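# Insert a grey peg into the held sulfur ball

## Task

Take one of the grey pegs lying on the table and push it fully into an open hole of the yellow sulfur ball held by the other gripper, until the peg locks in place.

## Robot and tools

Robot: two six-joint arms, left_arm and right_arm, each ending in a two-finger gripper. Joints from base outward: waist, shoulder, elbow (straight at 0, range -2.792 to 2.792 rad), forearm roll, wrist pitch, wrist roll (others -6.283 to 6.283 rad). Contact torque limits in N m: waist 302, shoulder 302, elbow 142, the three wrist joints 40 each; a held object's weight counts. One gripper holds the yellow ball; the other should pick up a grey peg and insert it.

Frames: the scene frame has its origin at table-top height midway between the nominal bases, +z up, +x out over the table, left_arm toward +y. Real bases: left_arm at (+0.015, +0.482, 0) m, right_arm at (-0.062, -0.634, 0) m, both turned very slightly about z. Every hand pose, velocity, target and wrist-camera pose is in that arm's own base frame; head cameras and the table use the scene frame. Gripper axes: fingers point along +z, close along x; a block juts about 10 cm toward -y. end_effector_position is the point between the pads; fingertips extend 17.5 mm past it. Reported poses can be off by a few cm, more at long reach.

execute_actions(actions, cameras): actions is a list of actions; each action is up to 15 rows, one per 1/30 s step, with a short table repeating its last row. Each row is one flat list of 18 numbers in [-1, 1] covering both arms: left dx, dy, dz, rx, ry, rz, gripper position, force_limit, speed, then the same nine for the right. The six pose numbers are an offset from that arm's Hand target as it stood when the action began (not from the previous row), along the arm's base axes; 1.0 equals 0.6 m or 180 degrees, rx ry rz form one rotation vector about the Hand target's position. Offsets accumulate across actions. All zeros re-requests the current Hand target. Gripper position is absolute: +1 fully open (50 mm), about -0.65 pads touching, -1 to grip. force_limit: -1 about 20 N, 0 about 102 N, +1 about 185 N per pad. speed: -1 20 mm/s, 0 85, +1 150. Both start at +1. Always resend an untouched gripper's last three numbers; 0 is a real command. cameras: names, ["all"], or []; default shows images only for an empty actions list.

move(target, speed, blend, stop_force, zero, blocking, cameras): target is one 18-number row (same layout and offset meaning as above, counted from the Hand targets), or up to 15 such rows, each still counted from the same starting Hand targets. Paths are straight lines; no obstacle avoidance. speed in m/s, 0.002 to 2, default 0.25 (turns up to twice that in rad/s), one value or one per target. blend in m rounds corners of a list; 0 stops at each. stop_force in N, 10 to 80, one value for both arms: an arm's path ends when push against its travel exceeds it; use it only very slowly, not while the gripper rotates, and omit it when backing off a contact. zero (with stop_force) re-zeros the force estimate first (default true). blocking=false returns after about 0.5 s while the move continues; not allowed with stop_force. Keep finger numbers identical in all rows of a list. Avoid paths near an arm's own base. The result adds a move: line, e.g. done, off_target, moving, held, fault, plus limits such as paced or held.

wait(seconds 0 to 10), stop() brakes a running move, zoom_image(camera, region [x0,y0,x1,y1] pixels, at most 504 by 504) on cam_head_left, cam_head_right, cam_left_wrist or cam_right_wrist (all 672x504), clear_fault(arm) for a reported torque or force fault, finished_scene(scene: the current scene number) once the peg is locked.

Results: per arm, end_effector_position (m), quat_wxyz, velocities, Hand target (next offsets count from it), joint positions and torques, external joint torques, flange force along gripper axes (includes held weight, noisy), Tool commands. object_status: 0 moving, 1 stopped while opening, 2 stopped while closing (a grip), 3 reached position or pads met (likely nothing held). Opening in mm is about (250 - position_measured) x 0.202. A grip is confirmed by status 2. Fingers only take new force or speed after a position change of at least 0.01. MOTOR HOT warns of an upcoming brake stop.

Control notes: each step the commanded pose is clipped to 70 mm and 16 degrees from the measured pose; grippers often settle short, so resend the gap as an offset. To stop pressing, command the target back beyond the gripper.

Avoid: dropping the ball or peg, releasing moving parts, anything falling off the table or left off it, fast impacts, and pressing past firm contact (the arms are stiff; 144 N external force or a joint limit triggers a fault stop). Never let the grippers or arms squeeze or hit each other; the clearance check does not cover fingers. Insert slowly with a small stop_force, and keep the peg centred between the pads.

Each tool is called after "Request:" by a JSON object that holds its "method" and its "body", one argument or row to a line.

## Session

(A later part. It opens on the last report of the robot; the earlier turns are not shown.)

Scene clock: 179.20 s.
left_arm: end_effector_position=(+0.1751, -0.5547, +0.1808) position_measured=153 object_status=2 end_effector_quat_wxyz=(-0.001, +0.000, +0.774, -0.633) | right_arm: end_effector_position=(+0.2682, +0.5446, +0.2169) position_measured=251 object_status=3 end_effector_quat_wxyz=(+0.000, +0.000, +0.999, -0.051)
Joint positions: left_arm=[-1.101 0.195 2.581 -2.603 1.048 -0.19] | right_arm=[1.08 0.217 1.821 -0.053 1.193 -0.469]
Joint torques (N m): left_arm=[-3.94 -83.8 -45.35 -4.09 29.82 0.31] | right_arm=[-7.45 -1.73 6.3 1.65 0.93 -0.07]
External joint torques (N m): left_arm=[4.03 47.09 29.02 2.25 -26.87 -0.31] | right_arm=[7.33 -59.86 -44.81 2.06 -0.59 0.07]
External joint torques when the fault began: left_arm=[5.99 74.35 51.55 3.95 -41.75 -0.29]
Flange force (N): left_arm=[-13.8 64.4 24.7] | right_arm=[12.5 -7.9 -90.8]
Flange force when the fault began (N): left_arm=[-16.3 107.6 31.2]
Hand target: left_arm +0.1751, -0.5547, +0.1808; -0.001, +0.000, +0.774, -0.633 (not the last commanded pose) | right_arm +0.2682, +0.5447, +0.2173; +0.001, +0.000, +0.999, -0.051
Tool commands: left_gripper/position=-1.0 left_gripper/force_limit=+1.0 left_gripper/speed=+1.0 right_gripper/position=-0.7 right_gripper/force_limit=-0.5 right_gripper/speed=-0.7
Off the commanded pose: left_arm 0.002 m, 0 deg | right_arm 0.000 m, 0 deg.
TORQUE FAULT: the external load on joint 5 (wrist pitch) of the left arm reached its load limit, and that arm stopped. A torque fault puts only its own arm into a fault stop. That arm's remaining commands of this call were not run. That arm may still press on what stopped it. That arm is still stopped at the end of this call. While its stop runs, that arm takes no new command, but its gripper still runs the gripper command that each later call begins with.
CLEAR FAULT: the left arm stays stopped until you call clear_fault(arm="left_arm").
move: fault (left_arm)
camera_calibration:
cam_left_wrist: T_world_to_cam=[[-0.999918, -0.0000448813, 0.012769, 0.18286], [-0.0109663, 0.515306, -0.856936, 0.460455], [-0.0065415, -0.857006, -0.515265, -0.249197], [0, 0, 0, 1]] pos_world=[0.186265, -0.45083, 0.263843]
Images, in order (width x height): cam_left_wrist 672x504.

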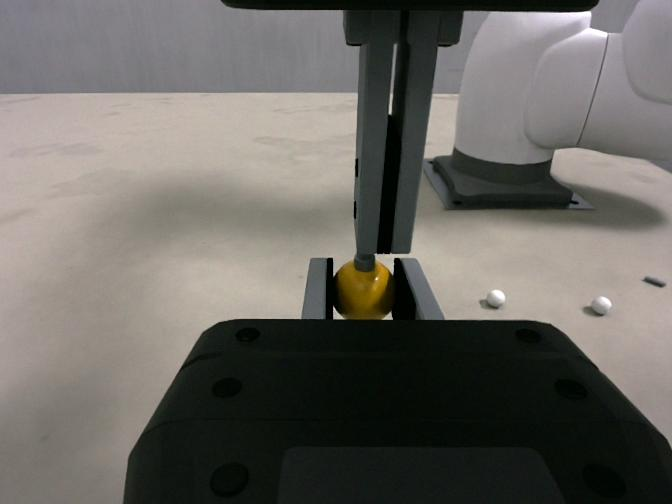

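Request:
{"method": "move", "body": {
  "target": [0,0,0,0,0,0,-1,1,1,0,0.004,0.05,0,0,0,-0.7,-0.5,-0.7],
  "speed": 0.04
}}

Request:
{"method": "clear_fault", "body": {
  "arm": "left_arm",
  "cameras": ["cam_left_wrist","cam_right_wrist"]
}}

Request:
{"method": "zoom_image", "body": {
  "camera": "cam_left_wrist",
  "region": [346, 240, 386, 280]
}}

Scene clock: 180.77 s.
left_arm: end_effector_position=(+0.1752, -0.5553, +0.1820) position_measured=153 object_status=2 end_effector_quat_wxyz=(-0.001, +0.001, +0.773, -0.634) | right_arm: end_effector_position=(+0.2682, +0.5471, +0.2472) position_measured=251 object_status=3 end_effector_quat_wxyz=(+0.001, +0.000, +0.999, -0.051)
Joint positions: left_arm=[-1.101 0.195 2.58 -2.603 1.051 -0.19] | right_arm=[1.082 0.199 1.784 -0.051 1.248 -0.471]
Joint torques (N m): left_arm=[-1.95 -34.28 -14.34 -2.12 3.09 0.09] | right_arm=[0.42 -55.73 -40.08 4.03 0.5 -0.13]
External joint torques (N m): left_arm=[1.96 -2.46 -1.89 0.29 -0.15 -0.08] | right_arm=[-0.61 -4.68 0.53 -0.23 -0.17 0.13]
Flange force (N): left_arm=[-6.8 -8.0 -4.2] | right_arm=[2.7 -8.0 -1.4]
Hand target: left_arm +0.1752, -0.5553, +0.1820; -0.001, +0.001, +0.773, -0.634 (not the last commanded pose) | right_arm +0.2682, +0.5471, +0.2473; +0.001, +0.000, +0.999, -0.051
Tool commands: left_gripper/position=-1.0 left_gripper/force_limit=+1.0 left_gripper/speed=+1.0 right_gripper/position=-0.7 right_gripper/force_limit=-0.5 right_gripper/speed=-0.7
Off the commanded pose: right_arm 0.000 m, 0 deg.
TORQUE FAULT, CONTINUED: the left arm was still stopped when this call began, by the torque fault of joint 5 (wrist pitch) that an earlier result reported. That arm ran no command of this call. That arm is still stopped at the end of this call. While its stop runs, that arm takes no new command, but its gripper still runs the gripper command that each later call begins with.
CLEAR FAULT: the left arm stays stopped until you call clear_fault(arm="left_arm").
move: fault (left_arm)

Scene clock: 180.87 s.
left_arm: end_effector_position=(+0.1752, -0.5553, +0.1820) position_measured=153 object_status=2 end_effector_quat_wxyz=(-0.001, +0.001, +0.773, -0.634) | right_arm: end_effector_position=(+0.2682, +0.5471, +0.2473) position_measured=251 object_status=3 end_effector_quat_wxyz=(+0.001, +0.000, +0.999, -0.051)
Joint positions: left_arm=[-1.101 0.195 2.58 -2.603 1.051 -0.19] | right_arm=[1.082 0.199 1.784 -0.051 1.248 -0.471]
Joint torques (N m): left_arm=[-1.94 -34.06 -14.46 -2.14 3.1 0.11] | right_arm=[0.18 -55.72 -39.73 4.02 0.59 -0.07]
External joint torques (N m): left_arm=[1.87 -2.63 -1.75 0.32 -0.15 -0.11] | right_arm=[-0.07 -4.52 0.33 -0.22 -0.26 0.07]
Flange force (N): left_arm=[-6.4 -8.5 -4.6] | right_arm=[3.1 -7.1 -1.4]
Hand target: left_arm +0.1752, -0.5553, +0.1820; -0.001, +0.001, +0.773, -0.634 (not the last commanded pose) | right_arm +0.2682, +0.5471, +0.2473; +0.001, +0.000, +0.999, -0.051
Tool commands: left_gripper/position=-1.0 left_gripper/force_limit=+1.0 left_gripper/speed=+1.0 right_gripper/position=-0.7 right_gripper/force_limit=-0.5 right_gripper/speed=-0.7
Off the commanded pose: right_arm 0.000 m, 0 deg.
TORQUE FAULT, CONTINUED: the left arm's stop, for the torque fault of joint 5 (wrist pitch) that an earlier result reported, is over. The call counts as one of the actions that you can send in this scene. That arm's target is now where it stood when the stop ended, not its last command. That arm keeps its grip as last carried out and accepts commands again: back off and push less far.
CLEAR FAULT: your call cleared the left arm's torque fault. If a joint's load stays at its limit, that arm stops again at once.
camera_calibration:
cam_left_wrist: T_world_to_cam=[[-0.999923, 0.000566058, 0.0124098, 0.183322], [-0.0103675, 0.512313, -0.858736, 0.460312], [-0.00684378, -0.858799, -0.512268, -0.250589], [0, 0, 0, 1]] pos_world=[0.186365, -0.451133, 0.264643]
cam_right_wrist: T_world_to_cam=[[-0.999834, -0.0165629, 0.00759371, 0.285982], [-0.0143767, 0.973162, 0.229671, -0.562805], [-0.0111939, 0.229523, -0.973239, 0.24585], [0, 0, 0, 1]] pos_world=[0.280596, 0.496009, 0.366359]
Images, in order (width x height): cam_left_wrist 672x504, cam_right_wrist 672x504.

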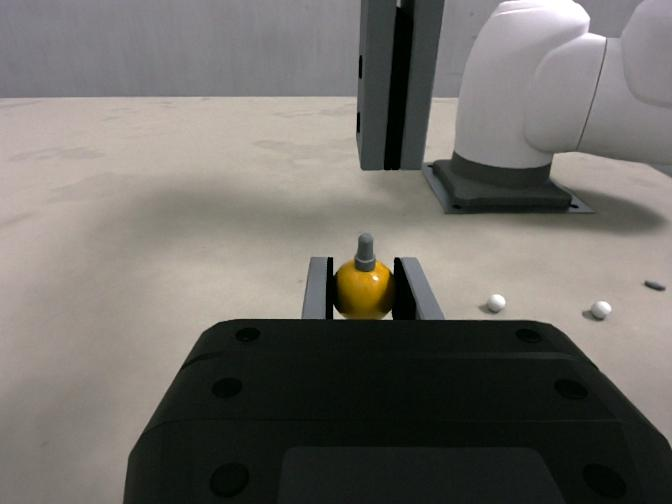

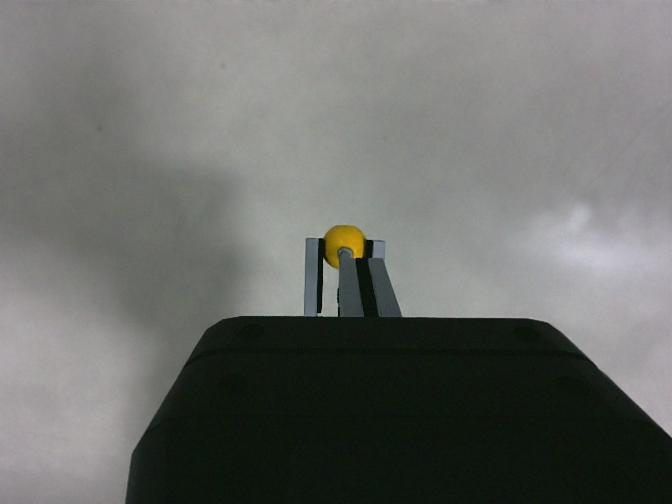

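Scaled by 12.600 from the camera's 672x504 image, which has a finer 960x720 frame.

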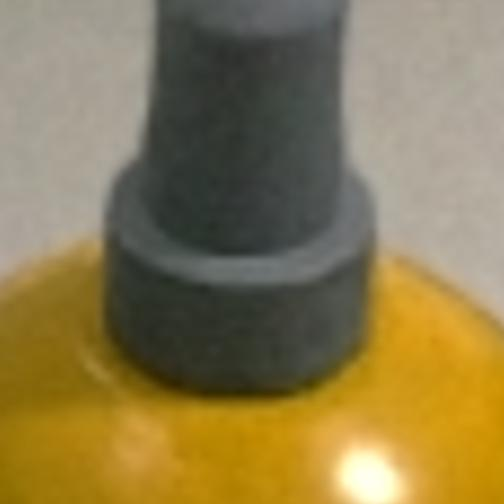

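Request:
{"method": "move", "body": {
  "target": [
    [0,0,0,0,0,0,-1,1,1,0,-0.0035,-0.0392,0,0,0,-0.7,-0.5,-0.7]
  ],
  "speed": 0.05
}}

Request:
{"method": "move", "body": {
  "target": [0,0,0,0,0,0,-1,1,1,0,-0.0008,-0.0125,0,0,0,-0.7,-0.5,-0.7],
  "speed": 0.006,
  "stop_force": 35
}}

Request:
{"method": "wait", "body": {
  "seconds": 6
}}

Request:
{"method": "move", "body": {
  "target": [
    [0,0,0,0,0,0,-1,1,1,0,0.0026,0.031,0,0,0,-0.7,-0.5,-0.7],
    [0,0,0,0,0,0,-1,1,1,0.0082,0.0026,0.031,0,0,0,-0.25,-0.5,-0.7],
    [0,0,0,0,0,0,-1,1,1,0.0082,-0.0004,-0.0048,0,0,0,-0.25,-0.5,-0.7],
    [0,0,0,0,0,0,-1,1,1,0.0082,-0.0004,-0.0048,0,0,0,-1,-0.3,-0.9]
  ],
  "speed": [0.05,0.05,0.03,0.03],
  "cameras": ["cam_left_wrist"]
}}

Request:
{"method": "zoom_image", "body": {
  "camera": "cam_left_wrist",
  "region": [326, 220, 406, 300]
}}

Scene clock: 182.93 s.
left_arm: end_effector_position=(+0.1752, -0.5553, +0.1820) position_measured=153 object_status=2 end_effector_quat_wxyz=(-0.001, +0.001, +0.773, -0.634) | right_arm: end_effector_position=(+0.2682, +0.5450, +0.2238) position_measured=251 object_status=3 end_effector_quat_wxyz=(+0.001, +0.000, +0.999, -0.051)
Joint positions: left_arm=[-1.101 0.195 2.58 -2.603 1.051 -0.19] | right_arm=[1.08 0.213 1.813 -0.052 1.205 -0.47]
Joint torques (N m): left_arm=[-2.2 -34.31 -14.3 -2.1 3.08 0.1] | right_arm=[0.28 -55.9 -38.37 3.93 0.87 -0.08]
External joint torques (N m): left_arm=[2.09 -2.21 -1.68 0.31 -0.16 -0.1] | right_arm=[-0.39 -5.01 -0.3 -0.21 -0.54 0.08]
Flange force (N): left_arm=[-7.1 -7.3 -4.4] | right_arm=[2.5 -7.0 -2.3]
Hand target: left_arm +0.1752, -0.5553, +0.1820; -0.001, +0.001, +0.773, -0.634 | right_arm +0.2682, +0.5450, +0.2237; +0.001, +0.000, +0.999, -0.051
Off the commanded pose: left_arm 0.000 m, 0 deg | right_arm 0.000 m, 0 deg.
move: done

Scene clock: 184.30 s.
left_arm: end_effector_position=(+0.1752, -0.5552, +0.1819) position_measured=153 object_status=2 end_effector_quat_wxyz=(-0.001, +0.001, +0.773, -0.634) | right_arm: end_effector_position=(+0.2683, +0.5449, +0.2193) position_measured=251 object_status=3 end_effector_quat_wxyz=(+0.001, +0.000, +0.999, -0.050)
Joint positions: left_arm=[-1.101 0.195 2.58 -2.603 1.051 -0.19] | right_arm=[1.08 0.215 1.819 -0.052 1.196 -0.469]
Joint torques (N m): left_arm=[-3.2 -58.83 -30.8 -3.06 16.37 0.2] | right_arm=[-3.42 -29.05 -17.53 3.02 0.13 -0.1]
External joint torques (N m): left_arm=[3.31 22.05 14.54 1.22 -13.43 -0.2] | right_arm=[3.27 -31.82 -20.99 0.69 0.2 0.1]
Flange force (N): left_arm=[-9.9 28.6 8.0] | right_arm=[8.0 -9.1 -45.6]
Hand target: left_arm +0.1752, -0.5553, +0.1820; -0.001, +0.001, +0.773, -0.634 | right_arm +0.2683, +0.5449, +0.2193; +0.001, +0.000, +0.999, -0.050 (not the last commanded pose)
Off the commanded pose: left_arm 0.000 m, 0 deg | right_arm 0.003 m, 0 deg.
move: contact (right_arm)

Scene clock: 190.30 s.
left_arm: end_effector_position=(+0.1752, -0.5553, +0.1820) position_measured=153 object_status=2 end_effector_quat_wxyz=(-0.001, +0.001, +0.773, -0.634) | right_arm: end_effector_position=(+0.2683, +0.5449, +0.2193) position_measured=251 object_status=3 end_effector_quat_wxyz=(+0.001, +0.000, +0.999, -0.050)
Joint positions: left_arm=[-1.101 0.195 2.58 -2.603 1.051 -0.19] | right_arm=[1.08 0.215 1.819 -0.052 1.196 -0.469]
Joint torques (N m): left_arm=[-3.18 -59.72 -31.37 -3.18 16.69 0.16] | right_arm=[-2.81 -28.76 -17.16 3.11 0.04 -0.14]
External joint torques (N m): left_arm=[3.27 22.89 15.26 1.36 -13.74 -0.16] | right_arm=[2.85 -32.21 -21.26 0.6 0.29 0.14]
Flange force (N): left_arm=[-9.9 30.3 8.2] | right_arm=[7.5 -9.5 -46.3]
Hand target: left_arm +0.1752, -0.5553, +0.1820; -0.001, +0.001, +0.773, -0.634 | right_arm +0.2683, +0.5449, +0.2193; +0.001, +0.000, +0.999, -0.050 (not the last commanded pose)
Tool commands: left_gripper/position=-1.0 left_gripper/force_limit=+1.0 left_gripper/speed=+1.0 right_gripper/position=-0.7 right_gripper/force_limit=-0.5 right_gripper/speed=-0.7
Off the commanded pose: left_arm 0.000 m, 0 deg | right_arm 0.003 m, 0 deg.
wait: 6.00 s; at rest by 0.17 s

Scene clock: 193.53 s.
left_arm: end_effector_position=(+0.1752, -0.5553, +0.1820) position_measured=153 object_status=2 end_effector_quat_wxyz=(-0.001, +0.001, +0.773, -0.634) | right_arm: end_effector_position=(+0.2732, +0.5446, +0.2165) position_measured=239 object_status=2 end_effector_quat_wxyz=(+0.001, +0.000, +0.999, -0.050)
Joint positions: left_arm=[-1.101 0.195 2.58 -2.603 1.051 -0.19] | right_arm=[1.073 0.22 1.818 -0.053 1.192 -0.476]
Joint torques (N m): left_arm=[-3.77 -34.77 -13.78 -1.11 3.65 0.14] | right_arm=[-2.42 -56.17 -39.15 2.85 -0.01 -0.15]
External joint torques (N m): left_arm=[3.82 -1.9 -2.65 -0.75 -0.7 -0.13] | right_arm=[2.13 -5.7 0.62 0.84 0.35 0.15]
Flange force (N): left_arm=[-9.6 -7.6 -3.3] | right_arm=[7.4 -7.2 -3.6]
Hand target: left_arm +0.1752, -0.5553, +0.1820; -0.001, +0.001, +0.773, -0.634 | right_arm +0.2732, +0.5446, +0.2165; +0.001, +0.000, +0.999, -0.050
Off the commanded pose: left_arm 0.000 m, 0 deg | right_arm 0.000 m, 0 deg.
move: done
camera_calibration:
cam_left_wrist: T_world_to_cam=[[-0.999923, 0.000564994, 0.0124102, 0.183321], [-0.0103679, 0.512387, -0.858692, 0.460334], [-0.00684398, -0.858755, -0.512341, -0.250549], [0, 0, 0, 1]] pos_world=[0.186365, -0.451133, 0.264643]
Images, in order (width x height): cam_left_wrist 672x504.

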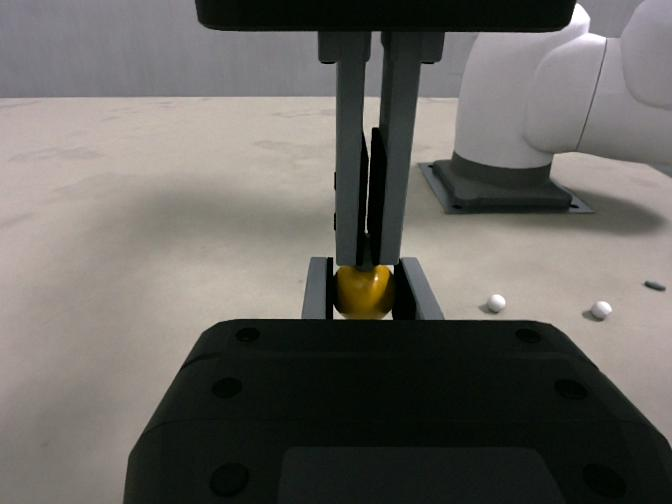

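Scaled by 6.300 from the camera's 672x504 image, which has a finer 960x720 frame.

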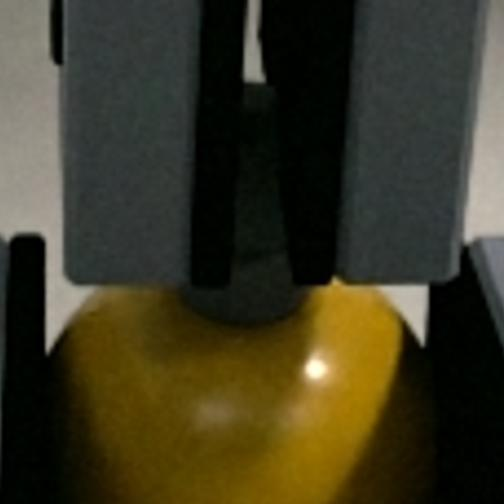

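Request:
{"method": "move", "body": {
  "target": [0,0,0,0,0,0,-1,1,1,0,0,0.0004,0,0,0,-1,-0.3,-0.9],
  "speed": 0.005
}}

Request:
{"method": "move", "body": {
  "target": [0,0,0,0,0,0,-1,1,1,0,0,0.0004,0,0,0,-1,-0.3,-0.9],
  "speed": 0.005
}}

Request:
{"method": "move", "body": {
  "target": [0,0,0,0,0,0,-1,1,1,0,0,0.0004,0,0,0,-1,-0.3,-0.9],
  "speed": 0.005,
  "cameras": ["cam_left_wrist"]
}}

Request:
{"method": "zoom_image", "body": {
  "camera": "cam_left_wrist",
  "region": [326, 220, 406, 300]
}}

Scene clock: 195.87 s.
left_arm: end_effector_position=(+0.1752, -0.5553, +0.1820) position_measured=153 object_status=2 end_effector_quat_wxyz=(-0.001, +0.001, +0.773, -0.634) | right_arm: end_effector_position=(+0.2732, +0.5446, +0.2166) position_measured=239 object_status=2 end_effector_quat_wxyz=(+0.001, +0.000, +0.999, -0.051)
Joint positions: left_arm=[-1.101 0.195 2.58 -2.603 1.051 -0.19] | right_arm=[1.073 0.22 1.818 -0.053 1.192 -0.476]
Joint torques (N m): left_arm=[-4.02 -31.4 -11.7 -1.04 1.91 0.17] | right_arm=[-1.69 -57.42 -41.78 2.92 0.12 -0.11]
External joint torques (N m): left_arm=[4.03 -5.33 -4.58 -0.79 1.04 -0.17] | right_arm=[1.58 -3.96 3.29 0.79 0.2 0.11]
Flange force (N): left_arm=[-10.3 -12.9 -6.2] | right_arm=[7.6 -9.5 1.1]
Hand target: left_arm +0.1752, -0.5553, +0.1820; -0.001, +0.001, +0.773, -0.634 | right_arm +0.2732, +0.5446, +0.2167; +0.001, +0.000, +0.999, -0.050
Off the commanded pose: left_arm 0.000 m, 0 deg | right_arm 0.000 m, 0 deg.
move: done

Scene clock: 196.57 s.
left_arm: end_effector_position=(+0.1752, -0.5553, +0.1820) position_measured=153 object_status=2 end_effector_quat_wxyz=(-0.001, +0.001, +0.773, -0.634) | right_arm: end_effector_position=(+0.2732, +0.5446, +0.2169) position_measured=239 object_status=2 end_effector_quat_wxyz=(+0.001, +0.000, +0.999, -0.050)
Joint positions: left_arm=[-1.101 0.195 2.58 -2.603 1.051 -0.19] | right_arm=[1.073 0.22 1.818 -0.053 1.193 -0.476]
Joint torques (N m): left_arm=[-2.94 -29.46 -10.2 -1.26 0.58 0.15] | right_arm=[-0.89 -62.09 -43.44 3.42 0.38 -0.13]
External joint torques (N m): left_arm=[2.97 -7.14 -5.97 -0.56 2.36 -0.15] | right_arm=[0.81 0.51 4.94 0.28 -0.05 0.13]
Flange force (N): left_arm=[-8.5 -15.2 -6.1] | right_arm=[5.0 -6.4 6.3]
Hand target: left_arm +0.1752, -0.5553, +0.1820; -0.001, +0.001, +0.773, -0.634 | right_arm +0.2732, +0.5446, +0.2169; +0.001, +0.000, +0.999, -0.050
Off the commanded pose: left_arm 0.000 m, 0 deg | right_arm 0.000 m, 0 deg.
move: done

Scene clock: 197.27 s.
left_arm: end_effector_position=(+0.1752, -0.5553, +0.1820) position_measured=153 object_status=2 end_effector_quat_wxyz=(-0.001, +0.001, +0.773, -0.634) | right_arm: end_effector_position=(+0.2732, +0.5446, +0.2172) position_measured=239 object_status=2 end_effector_quat_wxyz=(+0.001, +0.000, +0.999, -0.050)
Joint positions: left_arm=[-1.101 0.195 2.58 -2.603 1.051 -0.19] | right_arm=[1.073 0.22 1.817 -0.053 1.193 -0.476]
Joint torques (N m): left_arm=[-2.71 -29.67 -10.75 -1.31 0.91 0.13] | right_arm=[-0.48 -61.62 -43.02 3.48 0.53 -0.11]
External joint torques (N m): left_arm=[2.78 -7.15 -5.57 -0.53 2.04 -0.12] | right_arm=[0.53 -0.55 4.4 0.23 -0.19 0.11]
Flange force (N): left_arm=[-7.7 -15.8 -6.3] | right_arm=[4.9 -7.3 5.3]
Hand target: left_arm +0.1752, -0.5553, +0.1820; -0.001, +0.001, +0.773, -0.634 | right_arm +0.2732, +0.5446, +0.2172; +0.001, +0.000, +0.999, -0.050
Off the commanded pose: left_arm 0.000 m, 0 deg | right_arm 0.000 m, 0 deg.
move: done
camera_calibration:
cam_left_wrist: T_world_to_cam=[[-0.999923, 0.000566058, 0.0124098, 0.183322], [-0.0103675, 0.512313, -0.858736, 0.460312], [-0.00684378, -0.858799, -0.512268, -0.250589], [0, 0, 0, 1]] pos_world=[0.186365, -0.451133, 0.264643]
Images, in order (width x height): cam_left_wrist 672x504.

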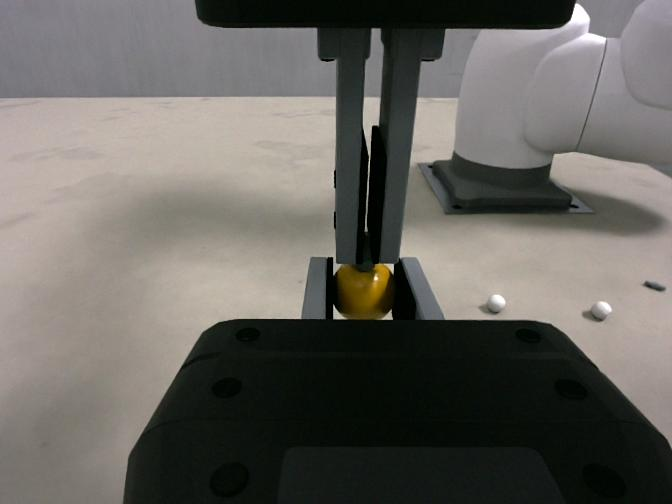

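Scaled by 6.300 from the camera's 672x504 image, which has a finer 960x720 frame.

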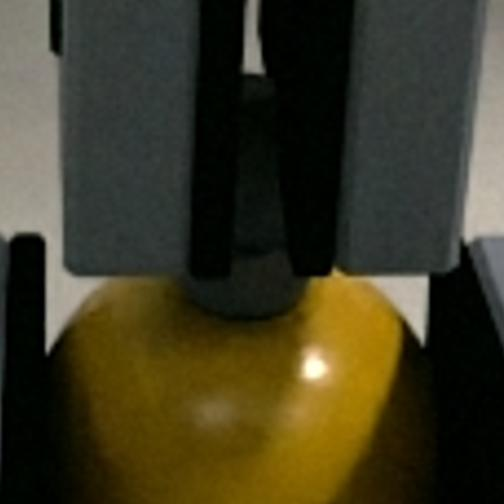

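Request:
{"method": "move", "body": {
  "target": [
    [0,0,0,0,0,0,-1,1,1,0,-0.0001,-0.001,0,0,0,-0.25,-0.5,-0.7],
    [0,0,0,0,0,0,-1,1,1,0,0.0026,0.031,0,0,0,-0.25,-0.5,-0.7],
    [0,0,0,0,0,0,-1,1,1,-0.0082,0.0026,0.031,0,0,0,-0.7,-0.5,-0.7],
    [0,0,0,0,0,0,-1,1,1,-0.0082,0.001,0.012,0,0,0,-0.7,-0.5,-0.7]
  ],
  "speed": [0.05,0.05,0.05,0.04]
}}

Request:
{"method": "move", "body": {
  "target": [0,0,0,0,0,0,-1,1,1,0,-0.001,-0.0125,0,0,0,-0.7,-0.5,-0.7],
  "speed": 0.008,
  "stop_force": 65
}}

Request:
{"method": "move", "body": {
  "target": [0,0,0,0,0,0,-1,1,1,0,0.004,0.05,0,0,0,-0.7,-0.5,-0.7],
  "speed": 0.05,
  "cameras": ["cam_left_wrist"]
}}

Request:
{"method": "zoom_image", "body": {
  "camera": "cam_left_wrist",
  "region": [326, 220, 406, 300]
}}

Scene clock: 200.93 s.
left_arm: end_effector_position=(+0.1752, -0.5553, +0.1820) position_measured=153 object_status=2 end_effector_quat_wxyz=(-0.001, +0.001, +0.773, -0.634) | right_arm: end_effector_position=(+0.2683, +0.5452, +0.2244) position_measured=251 object_status=3 end_effector_quat_wxyz=(+0.001, +0.000, +0.999, -0.050)
Joint positions: left_arm=[-1.101 0.195 2.58 -2.603 1.051 -0.19] | right_arm=[1.08 0.212 1.813 -0.052 1.206 -0.47]
Joint torques (N m): left_arm=[-1.71 -34.02 -14.45 -2.13 3.12 0.09] | right_arm=[0.47 -55.98 -39.19 3.9 0.42 -0.15]
External joint torques (N m): left_arm=[1.74 -2.83 -1.8 0.3 -0.17 -0.09] | right_arm=[-0.07 -5.13 0.4 -0.15 -0.1 0.15]
Flange force (N): left_arm=[-5.9 -9.1 -4.6] | right_arm=[3.6 -7.9 -2.3]
Hand target: left_arm +0.1752, -0.5553, +0.1820; -0.001, +0.001, +0.773, -0.634 | right_arm +0.2683, +0.5452, +0.2244; +0.001, +0.000, +0.999, -0.050
Off the commanded pose: left_arm 0.000 m, 0 deg | right_arm 0.000 m, 0 deg.
move: done

Scene clock: 202.37 s.
left_arm: end_effector_position=(+0.1752, -0.5552, +0.1818) position_measured=153 object_status=2 end_effector_quat_wxyz=(-0.001, +0.000, +0.773, -0.634) | right_arm: end_effector_position=(+0.2683, +0.5449, +0.2183) position_measured=251 object_status=3 end_effector_quat_wxyz=(+0.001, +0.000, +0.999, -0.050)
Joint positions: left_arm=[-1.101 0.195 2.58 -2.603 1.051 -0.19] | right_arm=[1.08 0.216 1.82 -0.052 1.194 -0.469]
Joint torques (N m): left_arm=[-7.16 -77.67 -42.54 -2.81 26.82 0.37] | right_arm=[-7.84 -8.6 -2.07 1.34 -0.76 -0.14]
External joint torques (N m): left_arm=[7.12 41.08 26.3 0.99 -23.88 -0.37] | right_arm=[7.54 -52.23 -36.33 2.35 1.09 0.14]
Flange force (N): left_arm=[-18.0 57.1 16.5] | right_arm=[14.7 -10.0 -78.8]
Hand target: left_arm +0.1752, -0.5553, +0.1820; -0.001, +0.001, +0.773, -0.634 | right_arm +0.2683, +0.5448, +0.2183; +0.001, +0.000, +0.999, -0.050 (not the last commanded pose)
Off the commanded pose: left_arm 0.000 m, 0 deg | right_arm 0.001 m, 0 deg.
move: contact (right_arm)

Scene clock: 203.30 s.
left_arm: end_effector_position=(+0.1752, -0.5553, +0.1820) position_measured=153 object_status=2 end_effector_quat_wxyz=(-0.001, +0.001, +0.773, -0.634) | right_arm: end_effector_position=(+0.2683, +0.5472, +0.2482) position_measured=251 object_status=3 end_effector_quat_wxyz=(+0.001, +0.000, +0.999, -0.050)
Joint positions: left_arm=[-1.101 0.195 2.58 -2.603 1.051 -0.19] | right_arm=[1.081 0.198 1.783 -0.051 1.249 -0.471]
Joint torques (N m): left_arm=[-1.84 -34.37 -14.39 -2.06 3.06 0.08] | right_arm=[0.12 -55.65 -39.57 3.99 0.42 -0.13]
External joint torques (N m): left_arm=[1.81 -2.48 -1.93 0.22 -0.11 -0.08] | right_arm=[-0.27 -4.59 0.11 -0.2 -0.09 0.13]
Flange force (N): left_arm=[-6.2 -8.0 -3.9] | right_arm=[2.8 -6.9 -2.0]
Hand target: left_arm +0.1752, -0.5553, +0.1820; -0.001, +0.001, +0.773, -0.634 | right_arm +0.2683, +0.5472, +0.2483; +0.001, +0.000, +0.999, -0.050
Off the commanded pose: left_arm 0.000 m, 0 deg | right_arm 0.000 m, 0 deg.
move: done
camera_calibration:
cam_left_wrist: T_world_to_cam=[[-0.999923, 0.000566058, 0.0124098, 0.18332], [-0.0103675, 0.512313, -0.858736, 0.460398], [-0.00684378, -0.858799, -0.512268, -0.250538], [0, 0, 0, 1]] pos_world=[0.186365, -0.451133, 0.264743]
Images, in order (width x height): cam_left_wrist 672x504.

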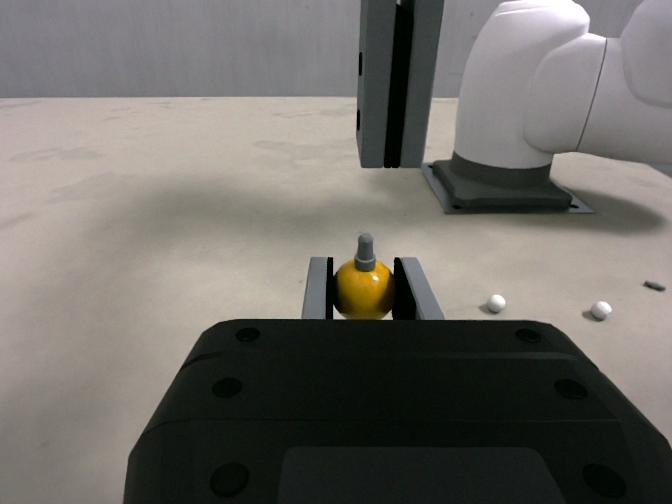

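Scaled by 6.300 from the camera's 672x504 image, which has a finer 960x720 frame.

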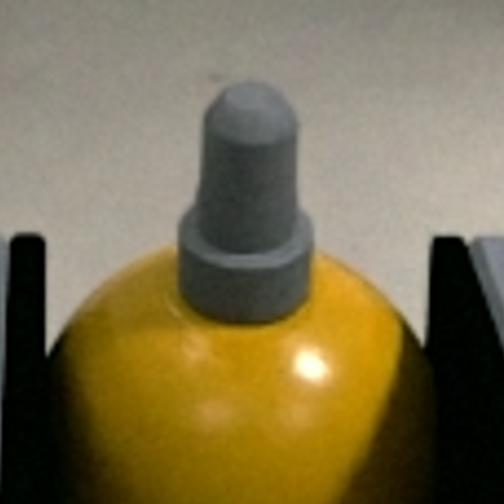

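Request:
{"method": "zoom_image", "body": {
  "camera": "cam_left_wrist",
  "region": [351, 230, 381, 260]
}}

Scaled by 16.800 from the camera's 672x504 image, which has a finer 960x720 frame.

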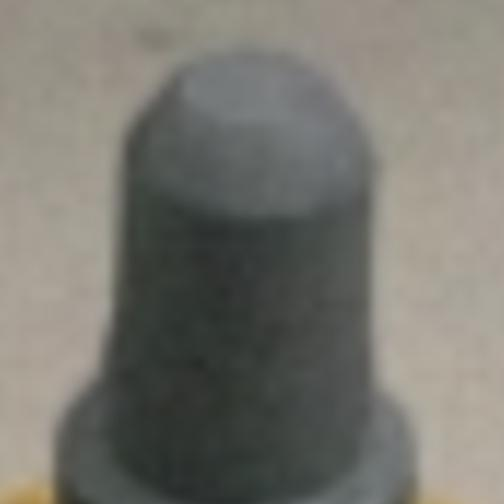

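Request:
{"method": "finished_scene", "body": {
  "scene": 1
}}

The scene is finished: the task was done.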